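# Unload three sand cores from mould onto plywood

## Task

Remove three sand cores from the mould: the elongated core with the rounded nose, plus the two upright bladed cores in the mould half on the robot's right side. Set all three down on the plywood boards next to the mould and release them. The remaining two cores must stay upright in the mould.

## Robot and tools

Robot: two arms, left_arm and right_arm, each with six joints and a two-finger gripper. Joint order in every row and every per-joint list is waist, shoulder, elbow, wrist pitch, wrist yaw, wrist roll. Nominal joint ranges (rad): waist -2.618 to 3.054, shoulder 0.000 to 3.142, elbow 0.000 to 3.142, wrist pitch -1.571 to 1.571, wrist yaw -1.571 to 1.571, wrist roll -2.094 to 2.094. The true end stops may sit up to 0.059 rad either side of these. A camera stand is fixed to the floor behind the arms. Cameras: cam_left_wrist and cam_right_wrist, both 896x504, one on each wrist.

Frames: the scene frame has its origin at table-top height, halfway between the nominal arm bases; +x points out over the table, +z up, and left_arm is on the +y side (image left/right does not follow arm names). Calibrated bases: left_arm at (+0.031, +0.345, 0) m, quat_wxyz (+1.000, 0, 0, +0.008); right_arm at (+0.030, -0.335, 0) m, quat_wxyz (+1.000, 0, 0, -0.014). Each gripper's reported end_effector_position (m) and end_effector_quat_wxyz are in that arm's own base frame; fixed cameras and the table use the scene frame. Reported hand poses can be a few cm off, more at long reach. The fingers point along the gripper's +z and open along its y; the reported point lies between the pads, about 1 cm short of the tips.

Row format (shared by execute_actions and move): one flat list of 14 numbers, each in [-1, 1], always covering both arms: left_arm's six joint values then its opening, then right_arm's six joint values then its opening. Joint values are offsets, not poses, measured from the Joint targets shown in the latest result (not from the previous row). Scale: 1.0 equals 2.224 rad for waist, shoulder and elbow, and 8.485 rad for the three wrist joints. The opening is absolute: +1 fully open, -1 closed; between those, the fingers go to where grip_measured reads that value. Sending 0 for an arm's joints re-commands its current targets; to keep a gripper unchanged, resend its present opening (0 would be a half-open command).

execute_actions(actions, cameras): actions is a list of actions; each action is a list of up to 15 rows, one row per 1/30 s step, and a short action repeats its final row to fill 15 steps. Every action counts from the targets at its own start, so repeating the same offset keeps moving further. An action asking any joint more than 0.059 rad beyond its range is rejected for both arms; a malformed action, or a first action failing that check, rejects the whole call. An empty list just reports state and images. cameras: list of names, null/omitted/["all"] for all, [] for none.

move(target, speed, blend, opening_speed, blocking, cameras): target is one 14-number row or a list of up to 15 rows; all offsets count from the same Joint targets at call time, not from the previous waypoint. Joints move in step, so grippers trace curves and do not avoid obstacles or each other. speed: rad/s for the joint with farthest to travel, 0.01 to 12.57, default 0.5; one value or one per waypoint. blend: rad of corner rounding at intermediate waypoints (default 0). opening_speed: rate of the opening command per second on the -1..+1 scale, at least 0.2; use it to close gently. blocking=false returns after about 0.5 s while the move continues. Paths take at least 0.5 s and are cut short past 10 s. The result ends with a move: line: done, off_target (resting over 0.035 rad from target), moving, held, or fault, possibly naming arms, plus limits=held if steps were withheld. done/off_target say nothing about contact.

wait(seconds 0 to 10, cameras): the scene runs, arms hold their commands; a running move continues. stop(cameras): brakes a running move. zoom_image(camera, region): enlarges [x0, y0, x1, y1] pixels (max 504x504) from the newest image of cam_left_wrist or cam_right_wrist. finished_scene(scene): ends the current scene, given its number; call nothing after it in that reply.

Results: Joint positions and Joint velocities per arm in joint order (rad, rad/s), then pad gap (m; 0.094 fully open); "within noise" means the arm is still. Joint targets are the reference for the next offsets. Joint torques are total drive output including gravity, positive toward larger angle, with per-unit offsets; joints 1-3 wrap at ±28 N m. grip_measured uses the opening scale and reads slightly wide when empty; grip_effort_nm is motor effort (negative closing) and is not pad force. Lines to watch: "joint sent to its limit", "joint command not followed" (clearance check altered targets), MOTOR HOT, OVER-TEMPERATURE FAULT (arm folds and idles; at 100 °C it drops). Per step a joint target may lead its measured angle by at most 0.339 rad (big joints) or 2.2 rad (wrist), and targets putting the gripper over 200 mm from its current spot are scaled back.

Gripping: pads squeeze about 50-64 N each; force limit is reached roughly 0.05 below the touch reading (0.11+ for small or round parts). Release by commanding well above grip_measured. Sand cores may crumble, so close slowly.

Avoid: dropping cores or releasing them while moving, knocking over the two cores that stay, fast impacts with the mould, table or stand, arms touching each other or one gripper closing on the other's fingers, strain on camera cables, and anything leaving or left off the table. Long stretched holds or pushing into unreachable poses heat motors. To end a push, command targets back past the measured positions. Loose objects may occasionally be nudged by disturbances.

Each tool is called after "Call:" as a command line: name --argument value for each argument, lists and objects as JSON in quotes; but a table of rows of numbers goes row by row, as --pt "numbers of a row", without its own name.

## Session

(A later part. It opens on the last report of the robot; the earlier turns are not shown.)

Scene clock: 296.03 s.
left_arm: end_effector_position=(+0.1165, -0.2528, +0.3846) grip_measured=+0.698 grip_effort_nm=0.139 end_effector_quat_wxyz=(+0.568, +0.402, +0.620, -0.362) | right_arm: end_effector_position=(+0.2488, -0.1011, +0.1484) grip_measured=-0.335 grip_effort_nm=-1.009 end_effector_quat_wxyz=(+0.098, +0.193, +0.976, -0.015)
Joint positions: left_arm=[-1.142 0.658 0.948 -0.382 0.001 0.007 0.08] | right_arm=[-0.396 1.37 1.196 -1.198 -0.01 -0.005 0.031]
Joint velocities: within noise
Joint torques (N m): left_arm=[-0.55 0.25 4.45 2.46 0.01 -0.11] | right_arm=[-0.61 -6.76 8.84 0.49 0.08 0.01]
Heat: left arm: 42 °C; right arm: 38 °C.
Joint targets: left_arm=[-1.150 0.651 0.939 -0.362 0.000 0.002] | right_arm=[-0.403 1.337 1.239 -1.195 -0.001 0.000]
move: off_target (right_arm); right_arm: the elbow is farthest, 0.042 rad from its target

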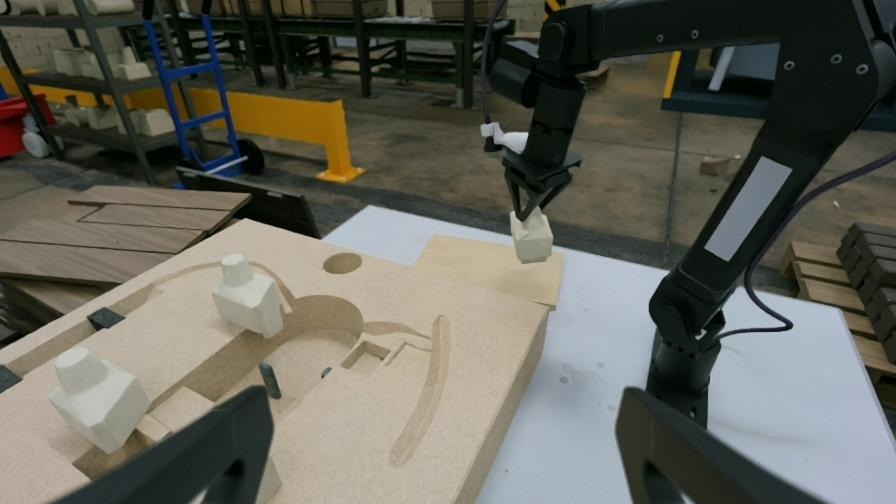

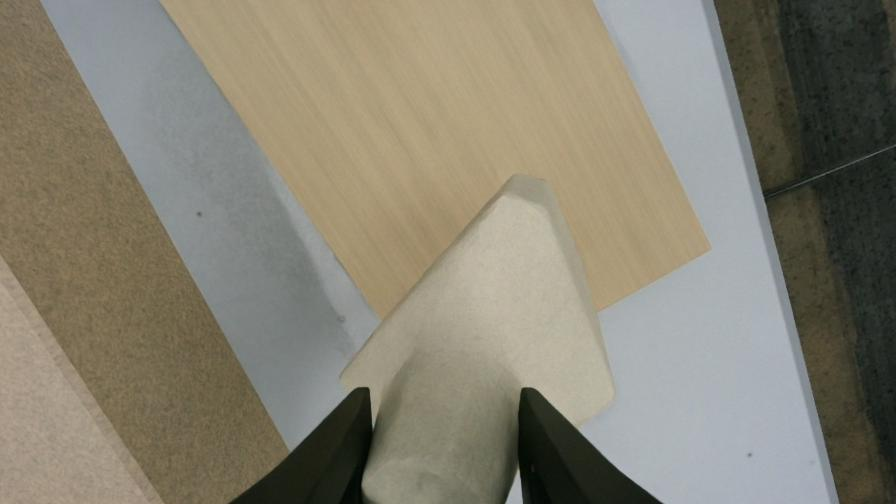

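Call:
move --target '[0,0,0,0,0,0,0.7,0.045,-0.148,-0.3867,0.1618,0,0,-0.7]' --speed 0.5

Call:
zoom_image --camera "cam_left_wrist" --region '[400, 120, 650, 300]'

Scene clock: 303.77 s.
left_arm: end_effector_position=(+0.1165, -0.2528, +0.3846) grip_measured=+0.698 grip_effort_nm=0.129 end_effector_quat_wxyz=(+0.568, +0.402, +0.620, -0.362) | right_arm: end_effector_position=(+0.3077, -0.0973, +0.1012) grip_measured=-0.340 grip_effort_nm=-1.009 end_effector_quat_wxyz=(+0.462, +0.134, +0.873, -0.073)
Joint positions: left_arm=[-1.142 0.658 0.948 -0.382 0.001 0.007 0.08] | right_arm=[-0.31 1.036 0.372 0.067 -0.002 -0.005 0.031]
Joint velocities: within noise
Joint torques (N m): left_arm=[-0.54 0.31 4.51 2.44 0.03 -0.12] | right_arm=[0.64 -4.23 6.46 2.44 0 0.02]
Heat: left arm: 43 °C; right arm: 39 °C.
Joint targets: left_arm=[-1.150 0.651 0.939 -0.362 0.000 0.002] | right_arm=[-0.303 1.008 0.378 0.178 0.000 0.000]
move: off_target (right_arm); right_arm: the wrist pitch is farthest, 0.111 rad from its target

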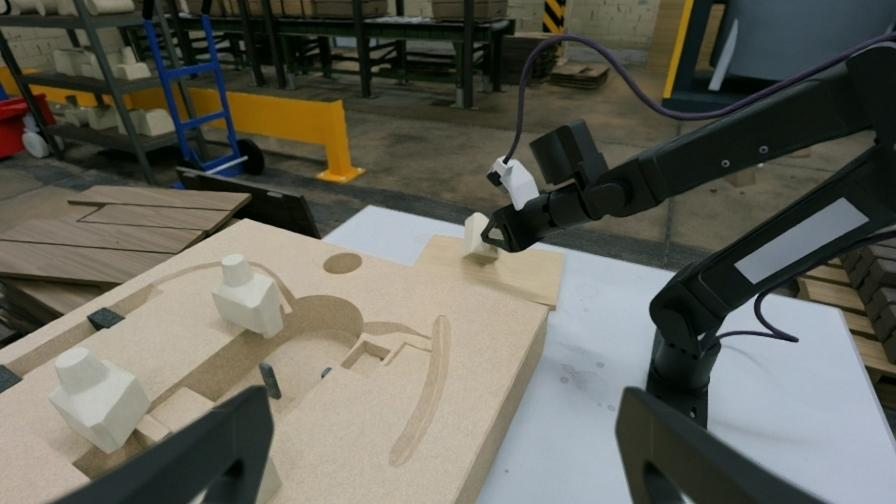

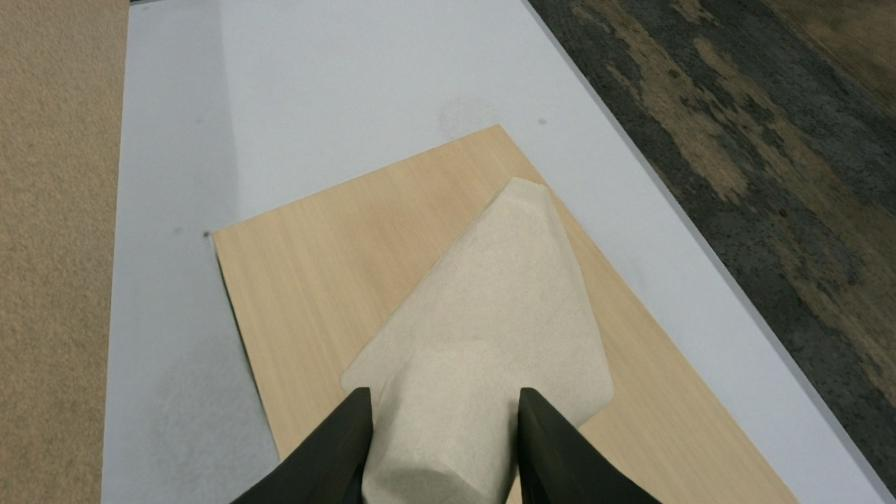

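Scaled by 2.016.

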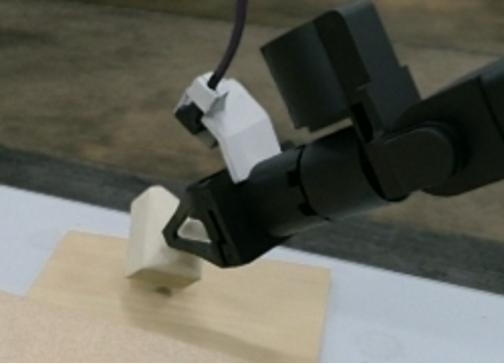

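Call:
move --target '[0,0,0,0,0,0,0.7,0,0.036,0,0.0212,0,0,-0.7]' --speed 0.2

Call:
zoom_image --camera "cam_left_wrist" --region '[400, 120, 650, 300]'

Scene clock: 309.03 s.
left_arm: end_effector_position=(+0.1165, -0.2528, +0.3846) grip_measured=+0.698 grip_effort_nm=0.144 end_effector_quat_wxyz=(+0.568, +0.402, +0.620, -0.362) | right_arm: end_effector_position=(+0.3276, -0.1036, +0.1178) grip_measured=-0.340 grip_effort_nm=-1.009 end_effector_quat_wxyz=(+0.508, +0.130, +0.848, -0.080)
Joint positions: left_arm=[-1.142 0.658 0.948 -0.382 0.001 0.007 0.08] | right_arm=[-0.31 1.096 0.372 0.233 -0.002 -0.005 0.031]
Joint velocities: within noise
Joint torques (N m): left_arm=[-0.54 0.13 4.4 2.45 0.01 -0.11] | right_arm=[0.66 -2.91 6.38 2.63 0 0.01]
Heat: left arm: 43 °C; right arm: 38 °C.
Joint targets: left_arm=[-1.150 0.651 0.939 -0.362 0.000 0.002] | right_arm=[-0.303 1.088 0.378 0.357 0.000 0.000]
move: off_target (right_arm); right_arm: the wrist pitch is farthest, 0.125 rad from its target

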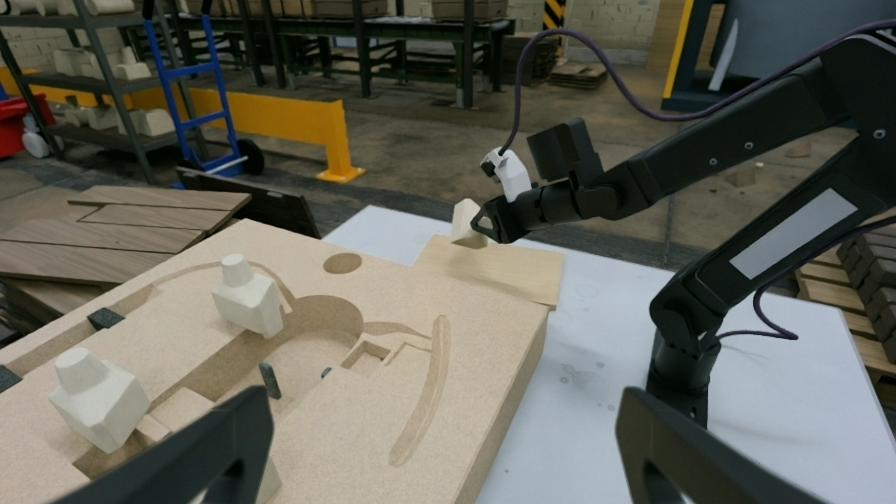

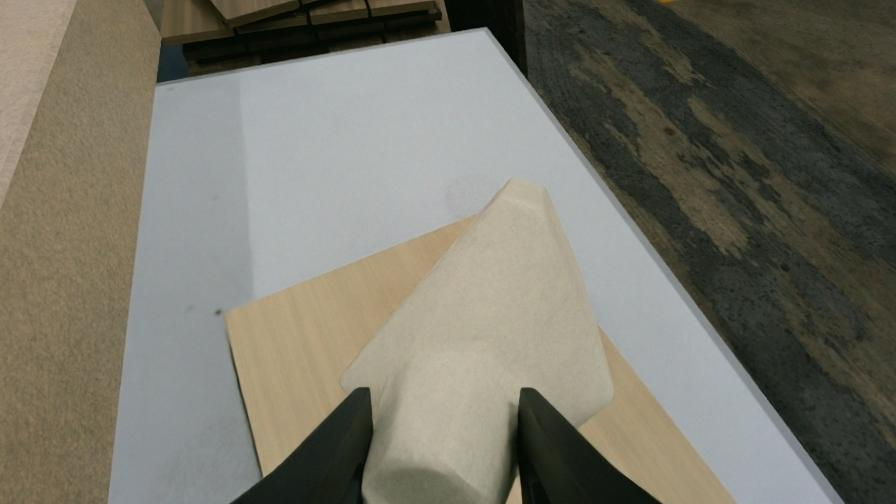

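Scaled by 2.016.

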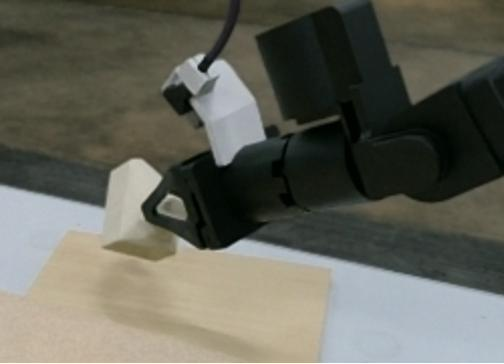

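Call:
move --target '[0,0,0,0,0,0,0.7,0,0.0144,-0.079,0.0192,0,0,-0.7]' --speed 0.15

Call:
zoom_image --camera "cam_left_wrist" --region '[400, 120, 650, 300]'

Scene clock: 314.53 s.
left_arm: end_effector_position=(+0.1165, -0.2528, +0.3846) grip_measured=+0.698 grip_effort_nm=0.129 end_effector_quat_wxyz=(+0.568, +0.402, +0.620, -0.362) | right_arm: end_effector_position=(+0.3132, -0.0990, +0.0918) grip_measured=-0.340 grip_effort_nm=-1.004 end_effector_quat_wxyz=(+0.528, +0.128, +0.836, -0.083)
Joint positions: left_arm=[-1.142 0.658 0.948 -0.382 0.001 0.007 0.08] | right_arm=[-0.31 1.116 0.208 0.464 -0.002 -0.005 0.031]
Joint velocities: within noise
Joint torques (N m): left_arm=[-0.54 0.34 4.45 2.45 0.01 -0.12] | right_arm=[0.65 -1.74 5.07 2.01 0.01 0.02]
Heat: left arm: 44 °C; right arm: 40 °C.
Joint targets: left_arm=[-1.150 0.651 0.939 -0.362 0.000 0.002] | right_arm=[-0.303 1.120 0.203 0.521 0.000 0.000]
move: off_target (right_arm); right_arm: the wrist pitch is farthest, 0.056 rad from its target

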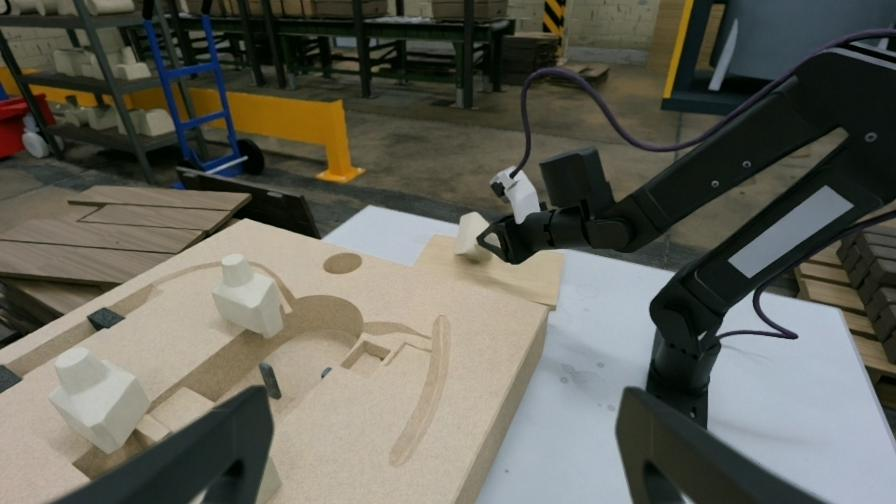

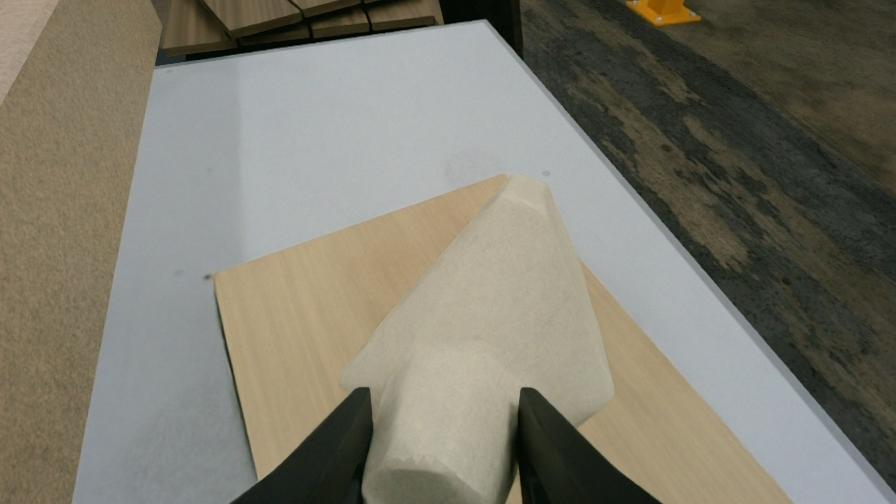

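Scaled by 2.016.

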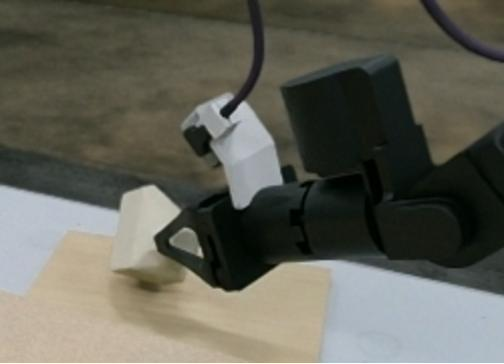

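Call:
move --target '[0,0,0,0,0,0,0.7,0,0.036,0,0.0094,0,0,-0.7]' --speed 0.15

Call:
zoom_image --camera "cam_left_wrist" --region '[400, 120, 650, 300]'

Scene clock: 317.40 s.
left_arm: end_effector_position=(+0.1165, -0.2528, +0.3846) grip_measured=+0.698 grip_effort_nm=0.139 end_effector_quat_wxyz=(+0.568, +0.402, +0.620, -0.362) | right_arm: end_effector_position=(+0.3208, -0.1020, +0.0900) grip_measured=-0.340 grip_effort_nm=-1.009 end_effector_quat_wxyz=(+0.536, +0.128, +0.830, -0.086)
Joint positions: left_arm=[-1.142 0.658 0.948 -0.382 0.001 0.007 0.08] | right_arm=[-0.31 1.193 0.208 0.562 0.001 -0.005 0.031]
Joint velocities: within noise
Joint torques (N m): left_arm=[-0.58 0.27 4.4 2.43 0.02 -0.12] | right_arm=[0.66 -1.78 4.79 1.84 -0.02 0.01]
Heat: left arm: 44 °C; right arm: 41 °C.
Joint targets: left_arm=[-1.150 0.651 0.939 -0.362 0.000 0.002] | right_arm=[-0.303 1.200 0.203 0.600 -0.001 0.000]
move: off_target (right_arm); right_arm: the wrist pitch is farthest, 0.039 rad from its target

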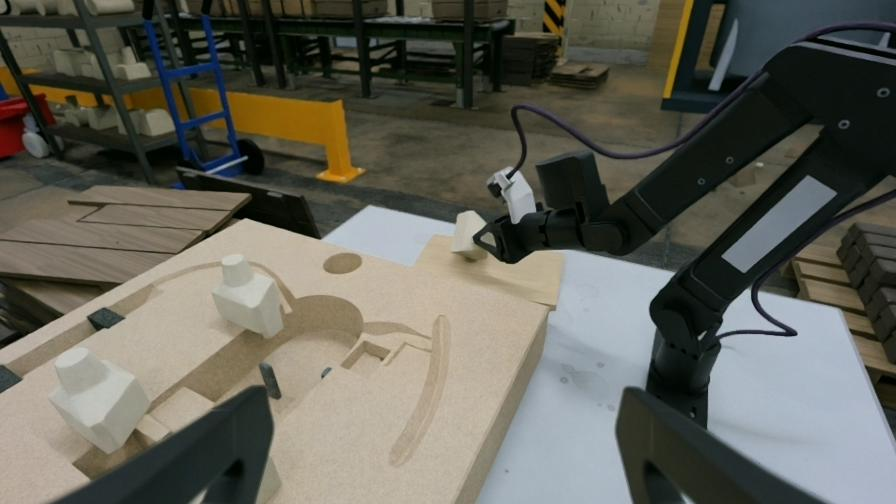

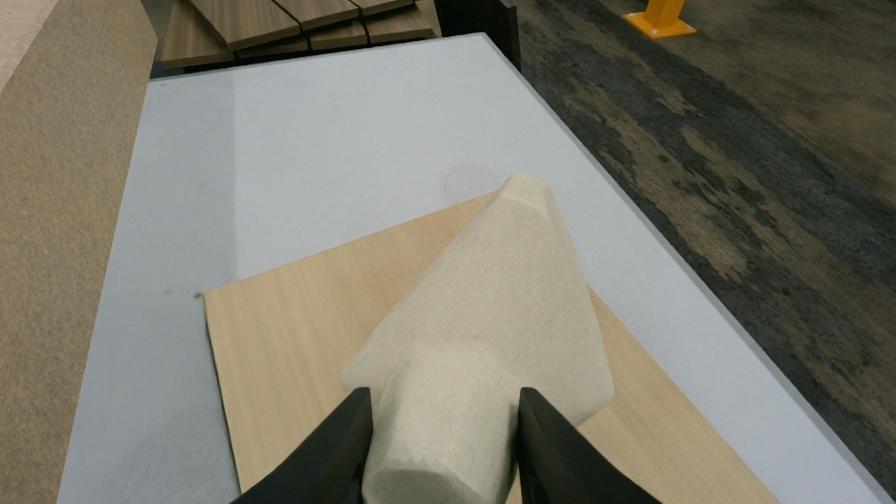

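Scaled by 2.016.

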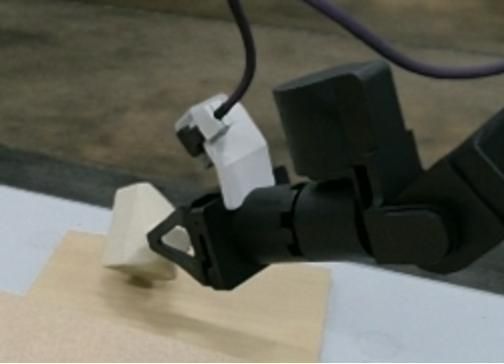

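Call:
move --target '[0,0,0,0,0,0,0.7,0,0.045,0,0.004,0,0,-0.7]' --speed 0.12

Call:
zoom_image --camera "cam_left_wrist" --region '[400, 120, 650, 300]'

Scene clock: 321.77 s.
left_arm: end_effector_position=(+0.1165, -0.2528, +0.3846) grip_measured=+0.698 grip_effort_nm=0.139 end_effector_quat_wxyz=(+0.568, +0.402, +0.620, -0.362) | right_arm: end_effector_position=(+0.3281, -0.1052, +0.0857) grip_measured=-0.340 grip_effort_nm=-1.004 end_effector_quat_wxyz=(+0.543, +0.129, +0.825, -0.088)
Joint positions: left_arm=[-1.142 0.658 0.948 -0.382 0.001 0.007 0.08] | right_arm=[-0.31 1.283 0.208 0.668 0.005 -0.005 0.031]
Joint velocities: within noise
Joint torques (N m): left_arm=[-0.59 0.24 4.48 2.44 0.02 -0.12] | right_arm=[0.64 -1.4 4.51 1.19 -0.07 0.01]
Heat: left arm: 44 °C; right arm: 40 °C.
Joint targets: left_arm=[-1.150 0.651 0.939 -0.362 0.000 0.002] | right_arm=[-0.303 1.300 0.203 0.634 -0.001 0.000]
move: done

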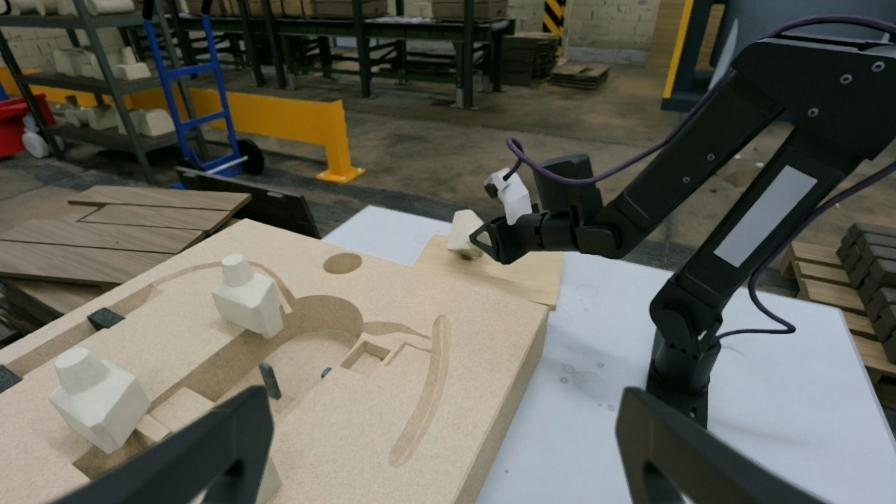

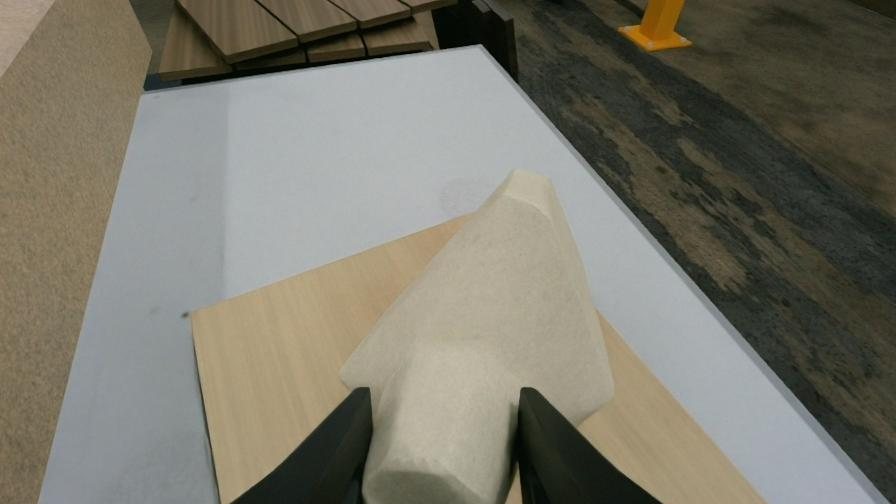

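Scaled by 2.016.

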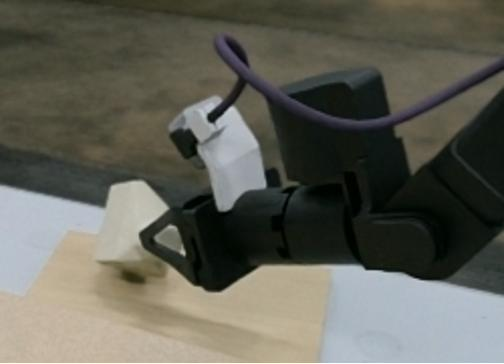

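Call:
move --target '[0,0,0,0,0,0,0.7,0,0.05,-0.03,0.006,0,0,-0.7]' --speed 0.12

Call:
zoom_image --camera "cam_left_wrist" --region '[400, 120, 650, 300]'

Scene clock: 325.93 s.
left_arm: end_effector_position=(+0.1165, -0.2528, +0.3846) grip_measured=+0.698 grip_effort_nm=0.129 end_effector_quat_wxyz=(+0.568, +0.402, +0.620, -0.362) | right_arm: end_effector_position=(+0.3293, -0.1058, +0.0796) grip_measured=-0.340 grip_effort_nm=-1.004 end_effector_quat_wxyz=(+0.558, +0.125, +0.815, -0.093)
Joint positions: left_arm=[-1.142 0.658 0.948 -0.382 0.001 0.007 0.08] | right_arm=[-0.31 1.376 0.168 0.84 0.007 -0.01 0.031]
Joint velocities: within noise
Joint torques (N m): left_arm=[-0.51 0.21 4.4 2.44 0.01 -0.1] | right_arm=[0.66 -0.34 2.02 0.11 -0.08 0.08]
Heat: left arm: 44 °C; right arm: 39 °C.
Joint targets: left_arm=[-1.150 0.651 0.939 -0.362 0.000 0.002] | right_arm=[-0.303 1.412 0.136 0.685 -0.001 0.000]
move: off_target (right_arm); right_arm: the wrist pitch is farthest, 0.155 rad from its target

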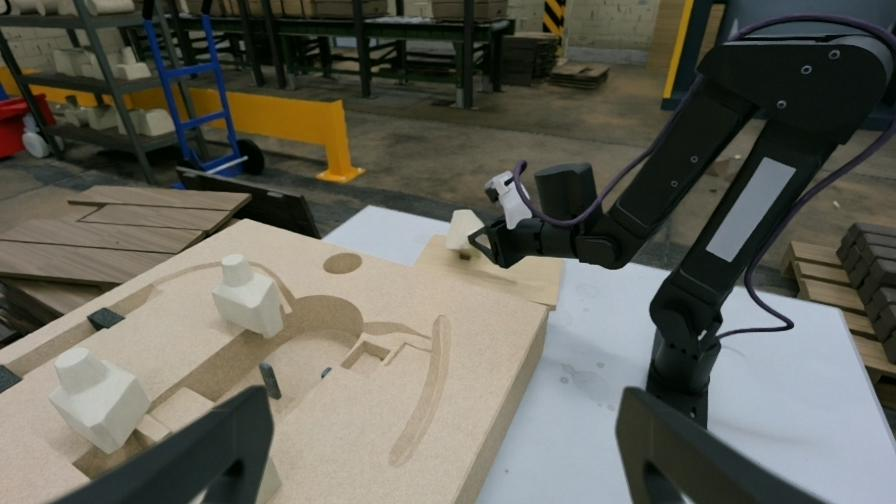

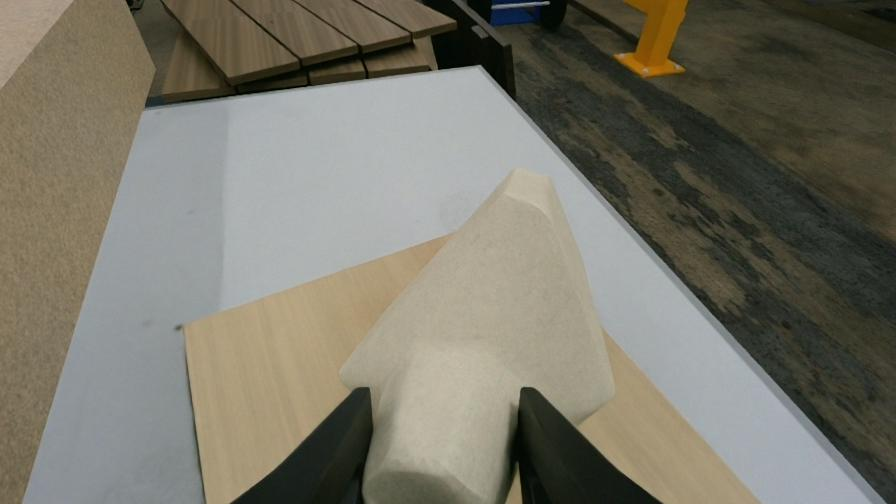

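Scaled by 2.016.

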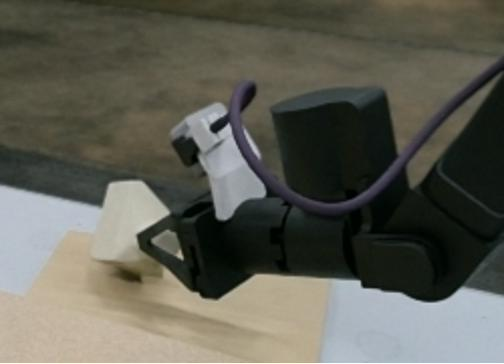

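Call:
move --target '[0,0,0,0,0,0,0.7,0,0,0,0.008,0,0,0.0]' --opening_speed 0.2

Call:
zoom_image --camera "cam_left_wrist" --region '[400, 120, 650, 300]'

Scene clock: 336.63 s.
left_arm: end_effector_position=(+0.1165, -0.2528, +0.3846) grip_measured=+0.698 grip_effort_nm=0.134 end_effector_quat_wxyz=(+0.568, +0.402, +0.620, -0.362) | right_arm: end_effector_position=(+0.3092, -0.1000, +0.0389) grip_measured=-0.003 grip_effort_nm=0.173 end_effector_quat_wxyz=(+0.495, +0.133, +0.855, -0.084)
Joint positions: left_arm=[-1.142 0.658 0.948 -0.382 0.001 0.007 0.08] | right_arm=[-0.308 1.407 0.14 0.748 0.013 -0.007 0.047]
Joint velocities: within noise
Joint torques (N m): left_arm=[-0.49 0.29 4.52 2.44 0.03 -0.1] | right_arm=[0.46 -2.61 3.78 1.48 -0.15 0.03]
Heat: left arm: 45 °C; right arm: 37 °C.
Joint targets: left_arm=[-1.150 0.651 0.939 -0.362 0.000 0.002] | right_arm=[-0.303 1.412 0.136 0.753 0.000 0.000]
move: done

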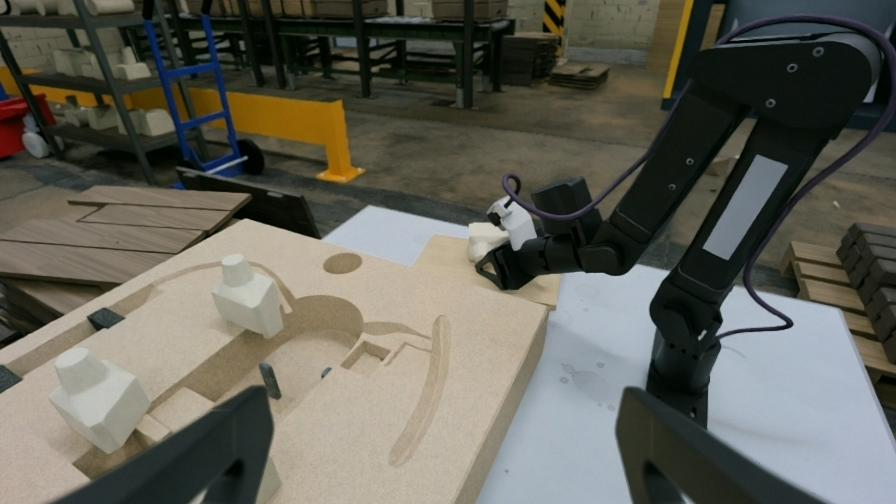

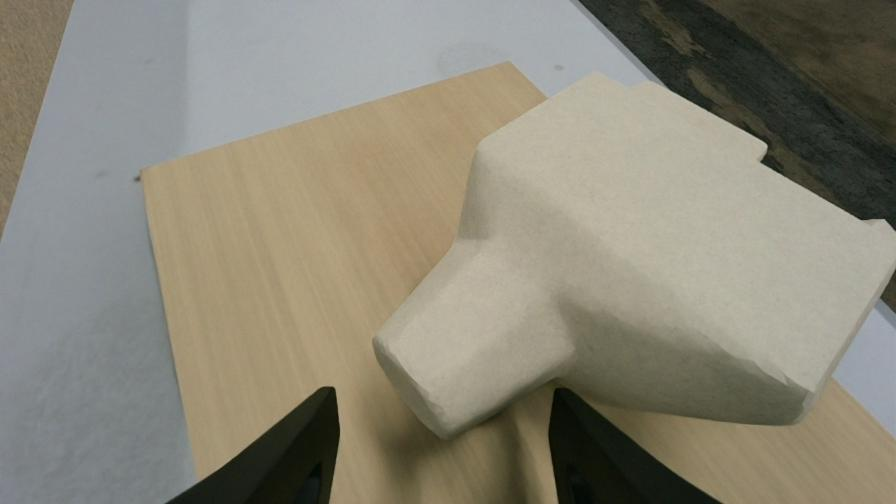

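Scaled by 2.016.

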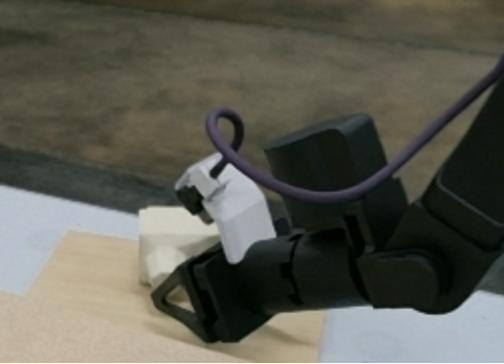

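Call:
move --pt "0 0 0 0 0 0 0.7 0 0 0 0 0 0 0.45" --pt "0 0 0 0 0 0 0.7 0 -0.2424 -0.0252 -0.0546 0 0 0.45" --pt "0 0 0 0 0 0 0.7 0.1 -0.3426 0.3606 -0.1698 0 0 0.6" --speed '[0.4,0.4,0.8]'

Call:
zoom_image --camera "cam_left_wrist" --region '[400, 120, 650, 300]'

Call:
move --target '[0.3,0,0,0,0,0,0.7,0.2071,0.7019,0.6246,-0.0387,0,0,0.6]' --speed 0.8 --cameras '["cam_right_wrist"]'

Scene clock: 369.80 s.
left_arm: end_effector_position=(+0.1165, -0.2528, +0.3847) grip_measured=+0.698 grip_effort_nm=0.129 end_effector_quat_wxyz=(+0.568, +0.402, +0.620, -0.363) | right_arm: end_effector_position=(+0.2593, -0.0226, +0.3011) grip_measured=+0.597 grip_effort_nm=0.173 end_effector_quat_wxyz=(+0.547, +0.035, +0.836, -0.028)
Joint positions: left_arm=[-1.142 0.658 0.948 -0.382 0.001 0.007 0.08] | right_arm=[-0.087 0.652 0.919 -0.679 0.005 -0.007 0.075]
Joint velocities: within noise
Joint torques (N m): left_arm=[-0.53 0.29 4.46 2.44 0.01 -0.14] | right_arm=[0.62 0.54 7.19 1.4 -0.06 0.04]
Heat: left arm: 47 °C; right arm: 38 °C.
Joint targets: left_arm=[-1.150 0.651 0.939 -0.362 0.000 0.002] | right_arm=[-0.080 0.649 0.938 -0.688 -0.001 0.000]
move: done

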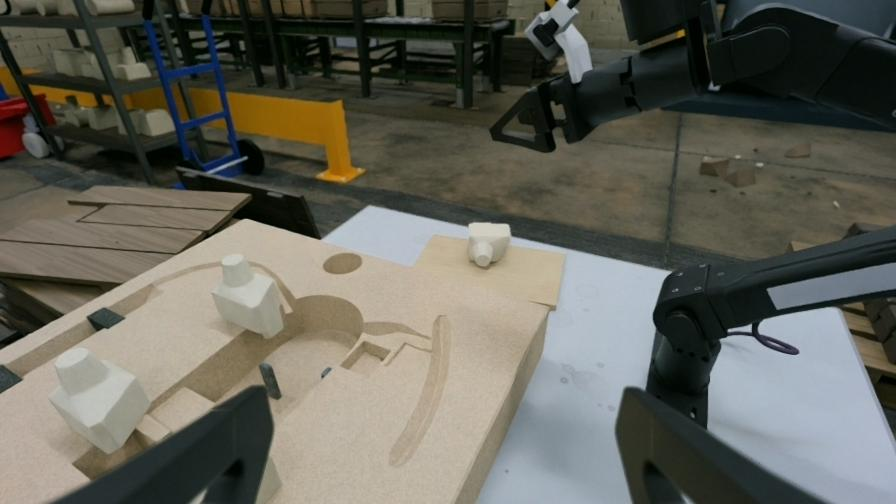

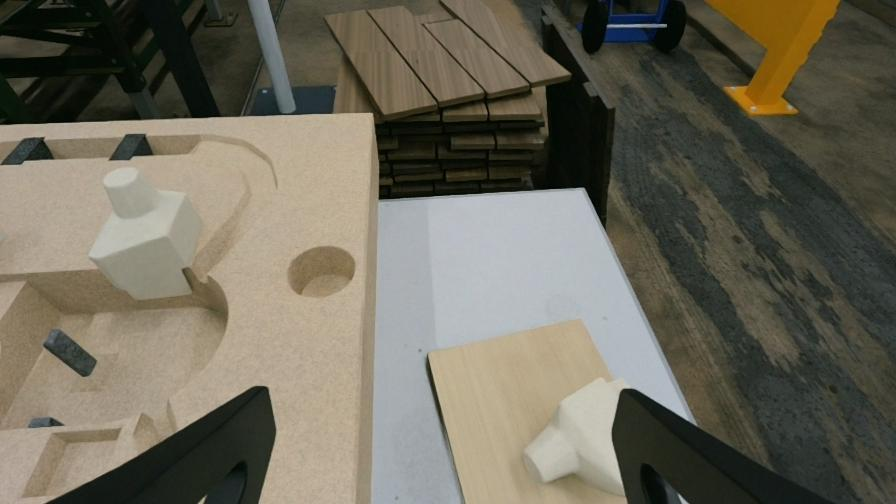

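Scaled by 2.016.

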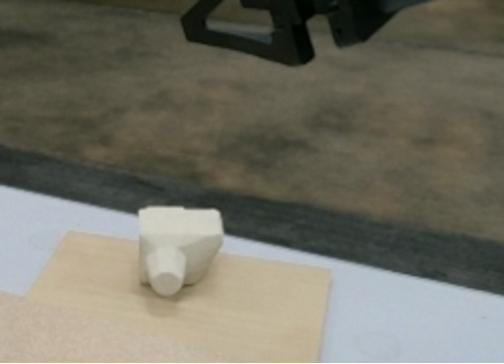

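Scene clock: 372.47 s.
left_arm: end_effector_position=(+0.2459, -0.1304, +0.3847) grip_measured=+0.698 grip_effort_nm=0.134 end_effector_quat_wxyz=(+0.654, +0.182, +0.716, -0.162) | right_arm: end_effector_position=(+0.5267, +0.2128, +0.2142) grip_measured=+0.597 grip_effort_nm=0.173 end_effector_quat_wxyz=(+0.316, -0.183, +0.929, +0.059)
Joint positions: left_arm=[-0.491 0.658 0.948 -0.382 0.001 0.007 0.08] | right_arm=[0.383 2.207 2.298 -1.006 0.002 -0.007 0.075]
Joint velocities: within noise
Joint torques (N m): left_arm=[0.73 0.2 4.49 2.44 0.01 -0.13] | right_arm=[-0.18 -10.54 8.03 0.96 -0.03 0.04]
Heat: left arm: 47 °C; right arm: 38 °C.
Joint targets: left_arm=[-0.483 0.651 0.939 -0.362 0.000 0.002] | right_arm=[0.381 2.211 2.327 -1.016 -0.001 0.000]
move: done
Images, in order (width x height): cam_right_wrist 896x504.

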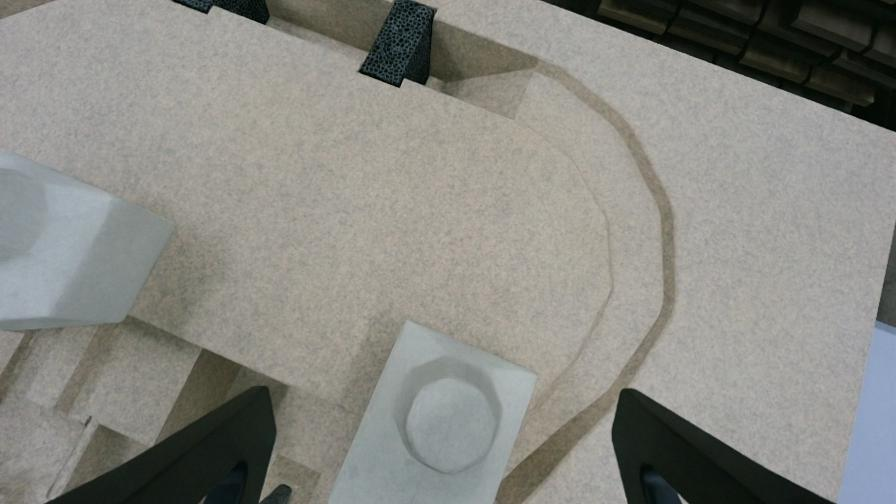

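Call:
move --target '[0,0,0,0,0,0,0.7,-0.0015,0.0166,-0.0594,0.0058,0,0,0.4]' --speed 0.3 --cameras '["cam_right_wrist"]'

Scene clock: 377.47 s.
left_arm: end_effector_position=(+0.2459, -0.1304, +0.3847) grip_measured=+0.698 grip_effort_nm=0.134 end_effector_quat_wxyz=(+0.654, +0.182, +0.716, -0.162) | right_arm: end_effector_position=(+0.5192, +0.2098, +0.1609) grip_measured=+0.403 grip_effort_nm=-0.125 end_effector_quat_wxyz=(+0.263, -0.186, +0.945, +0.049)
Joint positions: left_arm=[-0.491 0.658 0.948 -0.382 0.001 0.007 0.08] | right_arm=[0.383 2.239 2.198 -0.988 0.002 -0.007 0.066]
Joint velocities: within noise
Joint torques (N m): left_arm=[0.72 0.28 4.48 2.44 0.02 -0.14] | right_arm=[-0.5 -10.51 5.57 1.13 -0.03 0.04]
Heat: left arm: 47 °C; right arm: 39 °C.
Joint targets: left_arm=[-0.483 0.651 0.939 -0.362 0.000 0.002] | right_arm=[0.377 2.248 2.195 -0.967 -0.001 0.000]
move: done
Images, in order (width x height): cam_right_wrist 896x504.

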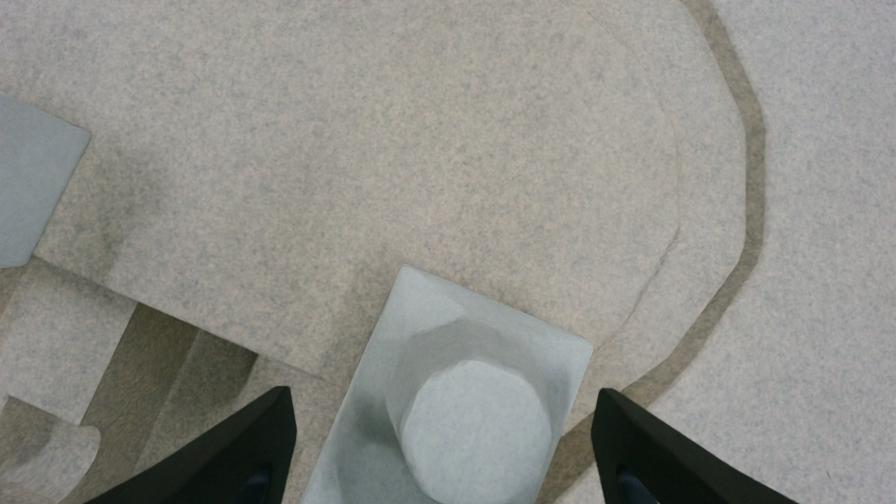

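Call:
move --target '[0,0,0,0,0,0,0.7,-0.0075,0.009,0,0,0,0,0.4]' --speed 0.3 --cameras '["cam_right_wrist"]'

Call:
move --target '[0,0,0,0,0,0,0.7,0,0,0,0,0,0,-0.7]' --opening_speed 0.7 --cameras '["cam_right_wrist"]'

Scene clock: 382.20 s.
left_arm: end_effector_position=(+0.2459, -0.1304, +0.3847) grip_measured=+0.698 grip_effort_nm=0.134 end_effector_quat_wxyz=(+0.654, +0.182, +0.716, -0.162) | right_arm: end_effector_position=(+0.5237, +0.2005, +0.1549) grip_measured=+0.403 grip_effort_nm=-0.120 end_effector_quat_wxyz=(+0.259, -0.178, +0.948, +0.046)
Joint positions: left_arm=[-0.491 0.658 0.948 -0.382 0.001 0.007 0.08] | right_arm=[0.365 2.251 2.198 -0.986 0.002 -0.007 0.066]
Joint velocities: within noise
Joint torques (N m): left_arm=[0.62 0.2 4.52 2.45 0.02 -0.14] | right_arm=[-0.42 -9.91 5.6 1.09 -0.03 0.03]
Heat: left arm: 47 °C; right arm: 41 °C.
Joint targets: left_arm=[-0.483 0.651 0.939 -0.362 0.000 0.002] | right_arm=[0.360 2.268 2.195 -0.967 0.000 0.000]
move: done
Images, in order (width x height): cam_right_wrist 896x504.

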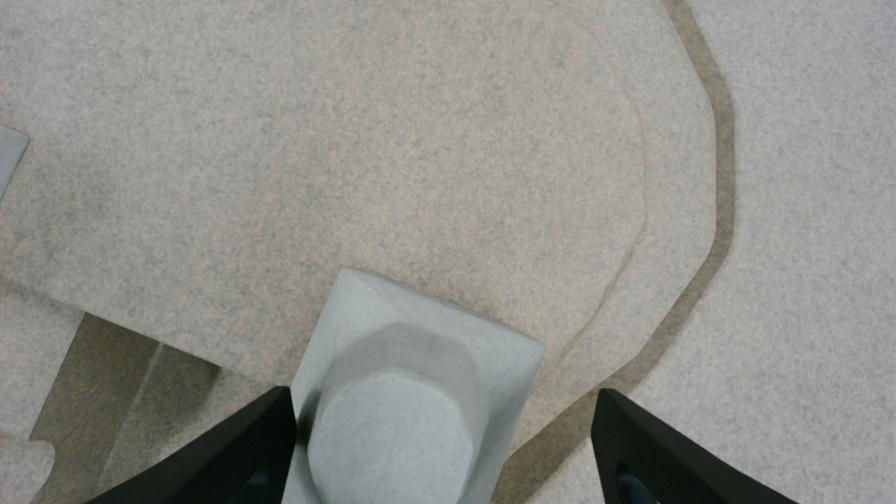

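Scene clock: 384.00 s.
left_arm: end_effector_position=(+0.2459, -0.1304, +0.3847) grip_measured=+0.698 grip_effort_nm=0.129 end_effector_quat_wxyz=(+0.654, +0.182, +0.716, -0.162) | right_arm: end_effector_position=(+0.5231, +0.2047, +0.1555) grip_measured=-0.262 grip_effort_nm=-1.004 end_effector_quat_wxyz=(+0.259, -0.179, +0.947, +0.058)
Joint positions: left_arm=[-0.491 0.658 0.948 -0.382 0.001 0.007 0.08] | right_arm=[0.365 2.251 2.198 -0.982 -0.021 -0.003 0.035]
Joint velocities: within noise
Joint torques (N m): left_arm=[0.65 0.27 4.42 2.43 0.04 -0.12] | right_arm=[-0.39 -9.89 5.56 1.05 0.18 -0.01]
Heat: left arm: 47 °C; right arm: 41 °C.
Joint targets: left_arm=[-0.483 0.651 0.939 -0.362 0.000 0.002] | right_arm=[0.360 2.268 2.195 -0.967 0.000 0.000]
move: done
Images, in order (width x height): cam_right_wrist 896x504.

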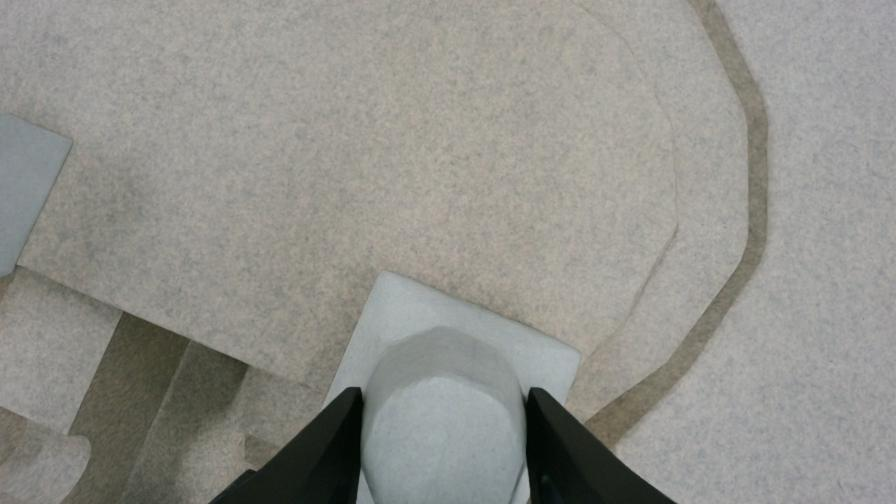

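Call:
move --pt "0 0 0 0 0 0 0.7 0 -0.0508 0.0638 -0.0112 0 0 -0.7" --pt "0 0 0 0 0 0 0.7 0 -0.2554 -0.0717 -0.0487 0 0 -0.7" --pt "-0.2 0 0 0 0 0 0.7 -0.3395 -0.2554 -0.0717 -0.0487 0 0 -0.7" --speed '[0.3,0.5,0.6]'

Scene clock: 395.40 s.
left_arm: end_effector_position=(+0.1693, -0.2209, +0.3847) grip_measured=+0.698 grip_effort_nm=0.134 end_effector_quat_wxyz=(+0.605, +0.330, +0.661, -0.297) | right_arm: end_effector_position=(+0.3614, -0.1521, +0.2856) grip_measured=-0.266 grip_effort_nm=-1.004 end_effector_quat_wxyz=(+0.228, +0.192, +0.953, -0.048)
Joint positions: left_arm=[-0.92 0.658 0.948 -0.382 0.001 0.007 0.08] | right_arm=[-0.399 1.732 2.032 -1.401 0.004 -0.003 0.034]
Joint velocities: within noise
Joint torques (N m): left_arm=[-0.49 0.24 4.46 2.44 0.01 -0.15] | right_arm=[0.27 -9.25 5.27 1.03 -0.05 -0.01]
Heat: left arm: 48 °C; right arm: 44 °C.
Joint targets: left_arm=[-0.928 0.651 0.939 -0.362 0.000 0.002] | right_arm=[-0.395 1.700 2.036 -1.380 -0.001 0.000]
move: done

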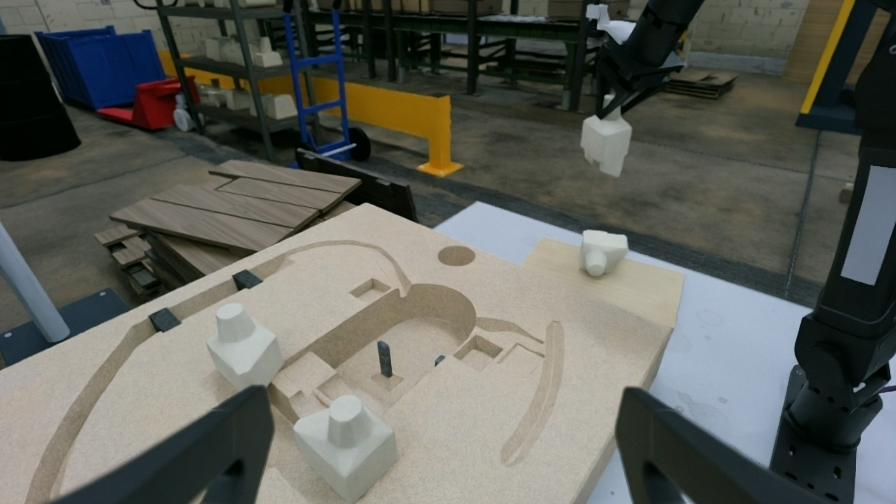

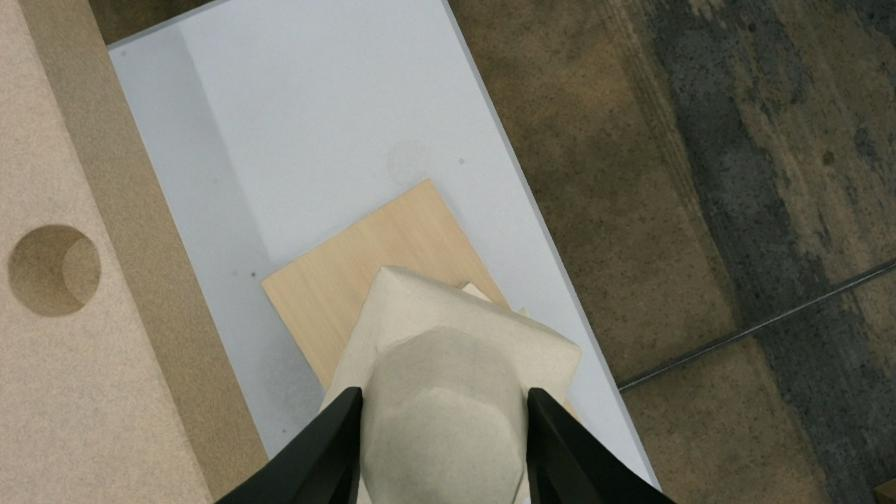

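Call:
move --target '[0,0,0,0,0,0,0.7,0.0139,-0.1529,-0.3399,0.0024,0,0.185,-0.7]' --speed 0.6

Call:
zoom_image --camera "cam_left_wrist" --region '[480, 100, 740, 320]'

Scene clock: 411.87 s.
left_arm: end_effector_position=(+0.1693, -0.2209, +0.3847) grip_measured=+0.698 grip_effort_nm=0.134 end_effector_quat_wxyz=(+0.605, +0.330, +0.661, -0.297) | right_arm: end_effector_position=(+0.2264, -0.0876, +0.1601) grip_measured=-0.266 grip_effort_nm=-1.004 end_effector_quat_wxyz=(+0.033, +0.821, +0.569, +0.020)
Joint positions: left_arm=[-0.92 0.658 0.948 -0.382 0.001 0.007 0.08] | right_arm=[-0.371 1.394 1.278 -1.379 0.003 1.558 0.034]
Joint velocities: within noise
Joint torques (N m): left_arm=[-0.53 0.34 4.51 2.44 0.01 -0.13] | right_arm=[0.59 -6.82 5.3 0.43 -0.05 0.09]
Heat: left arm: 48 °C; right arm: 42 °C.
Joint targets: left_arm=[-0.928 0.651 0.939 -0.362 0.000 0.002] | right_arm=[-0.364 1.360 1.280 -1.360 -0.001 1.570]
move: done

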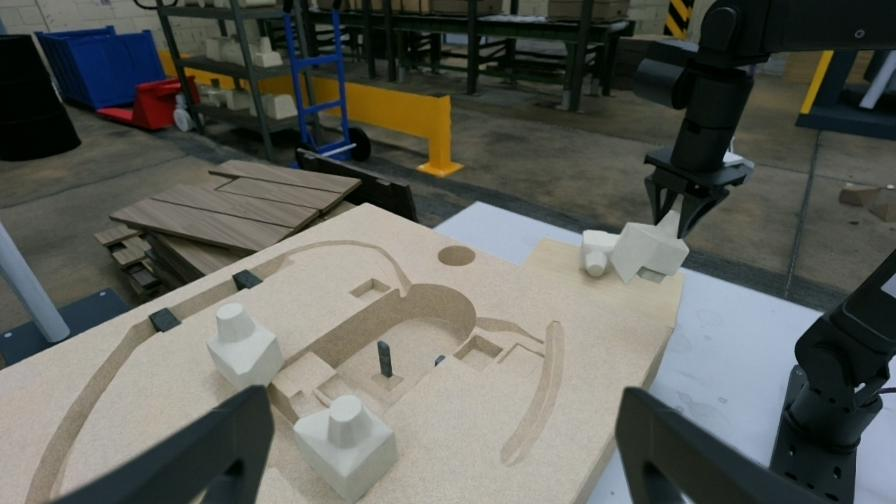

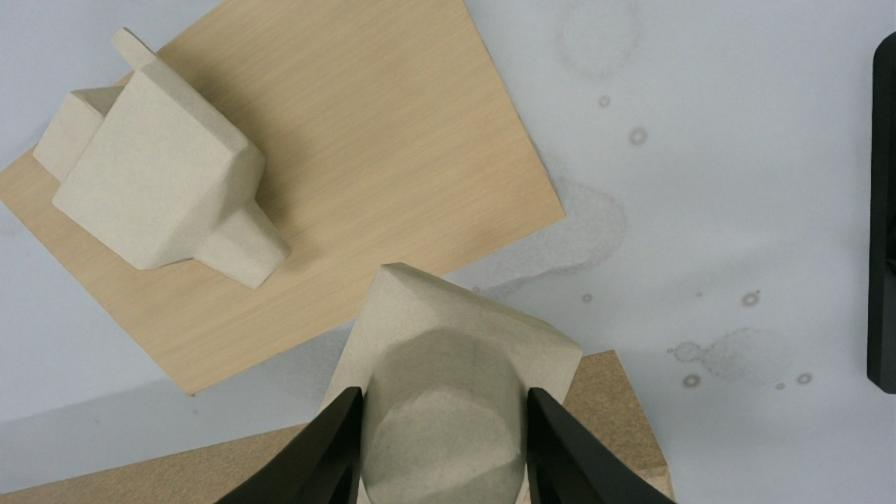

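Scaled by 1.938.

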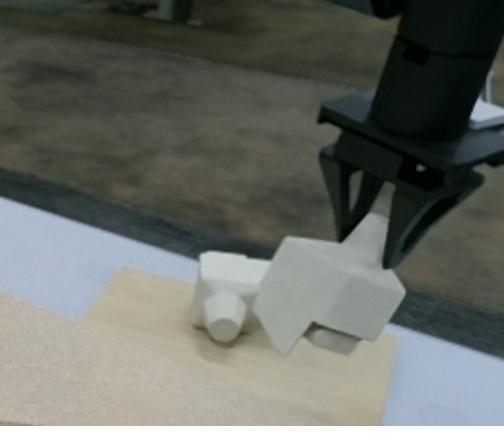

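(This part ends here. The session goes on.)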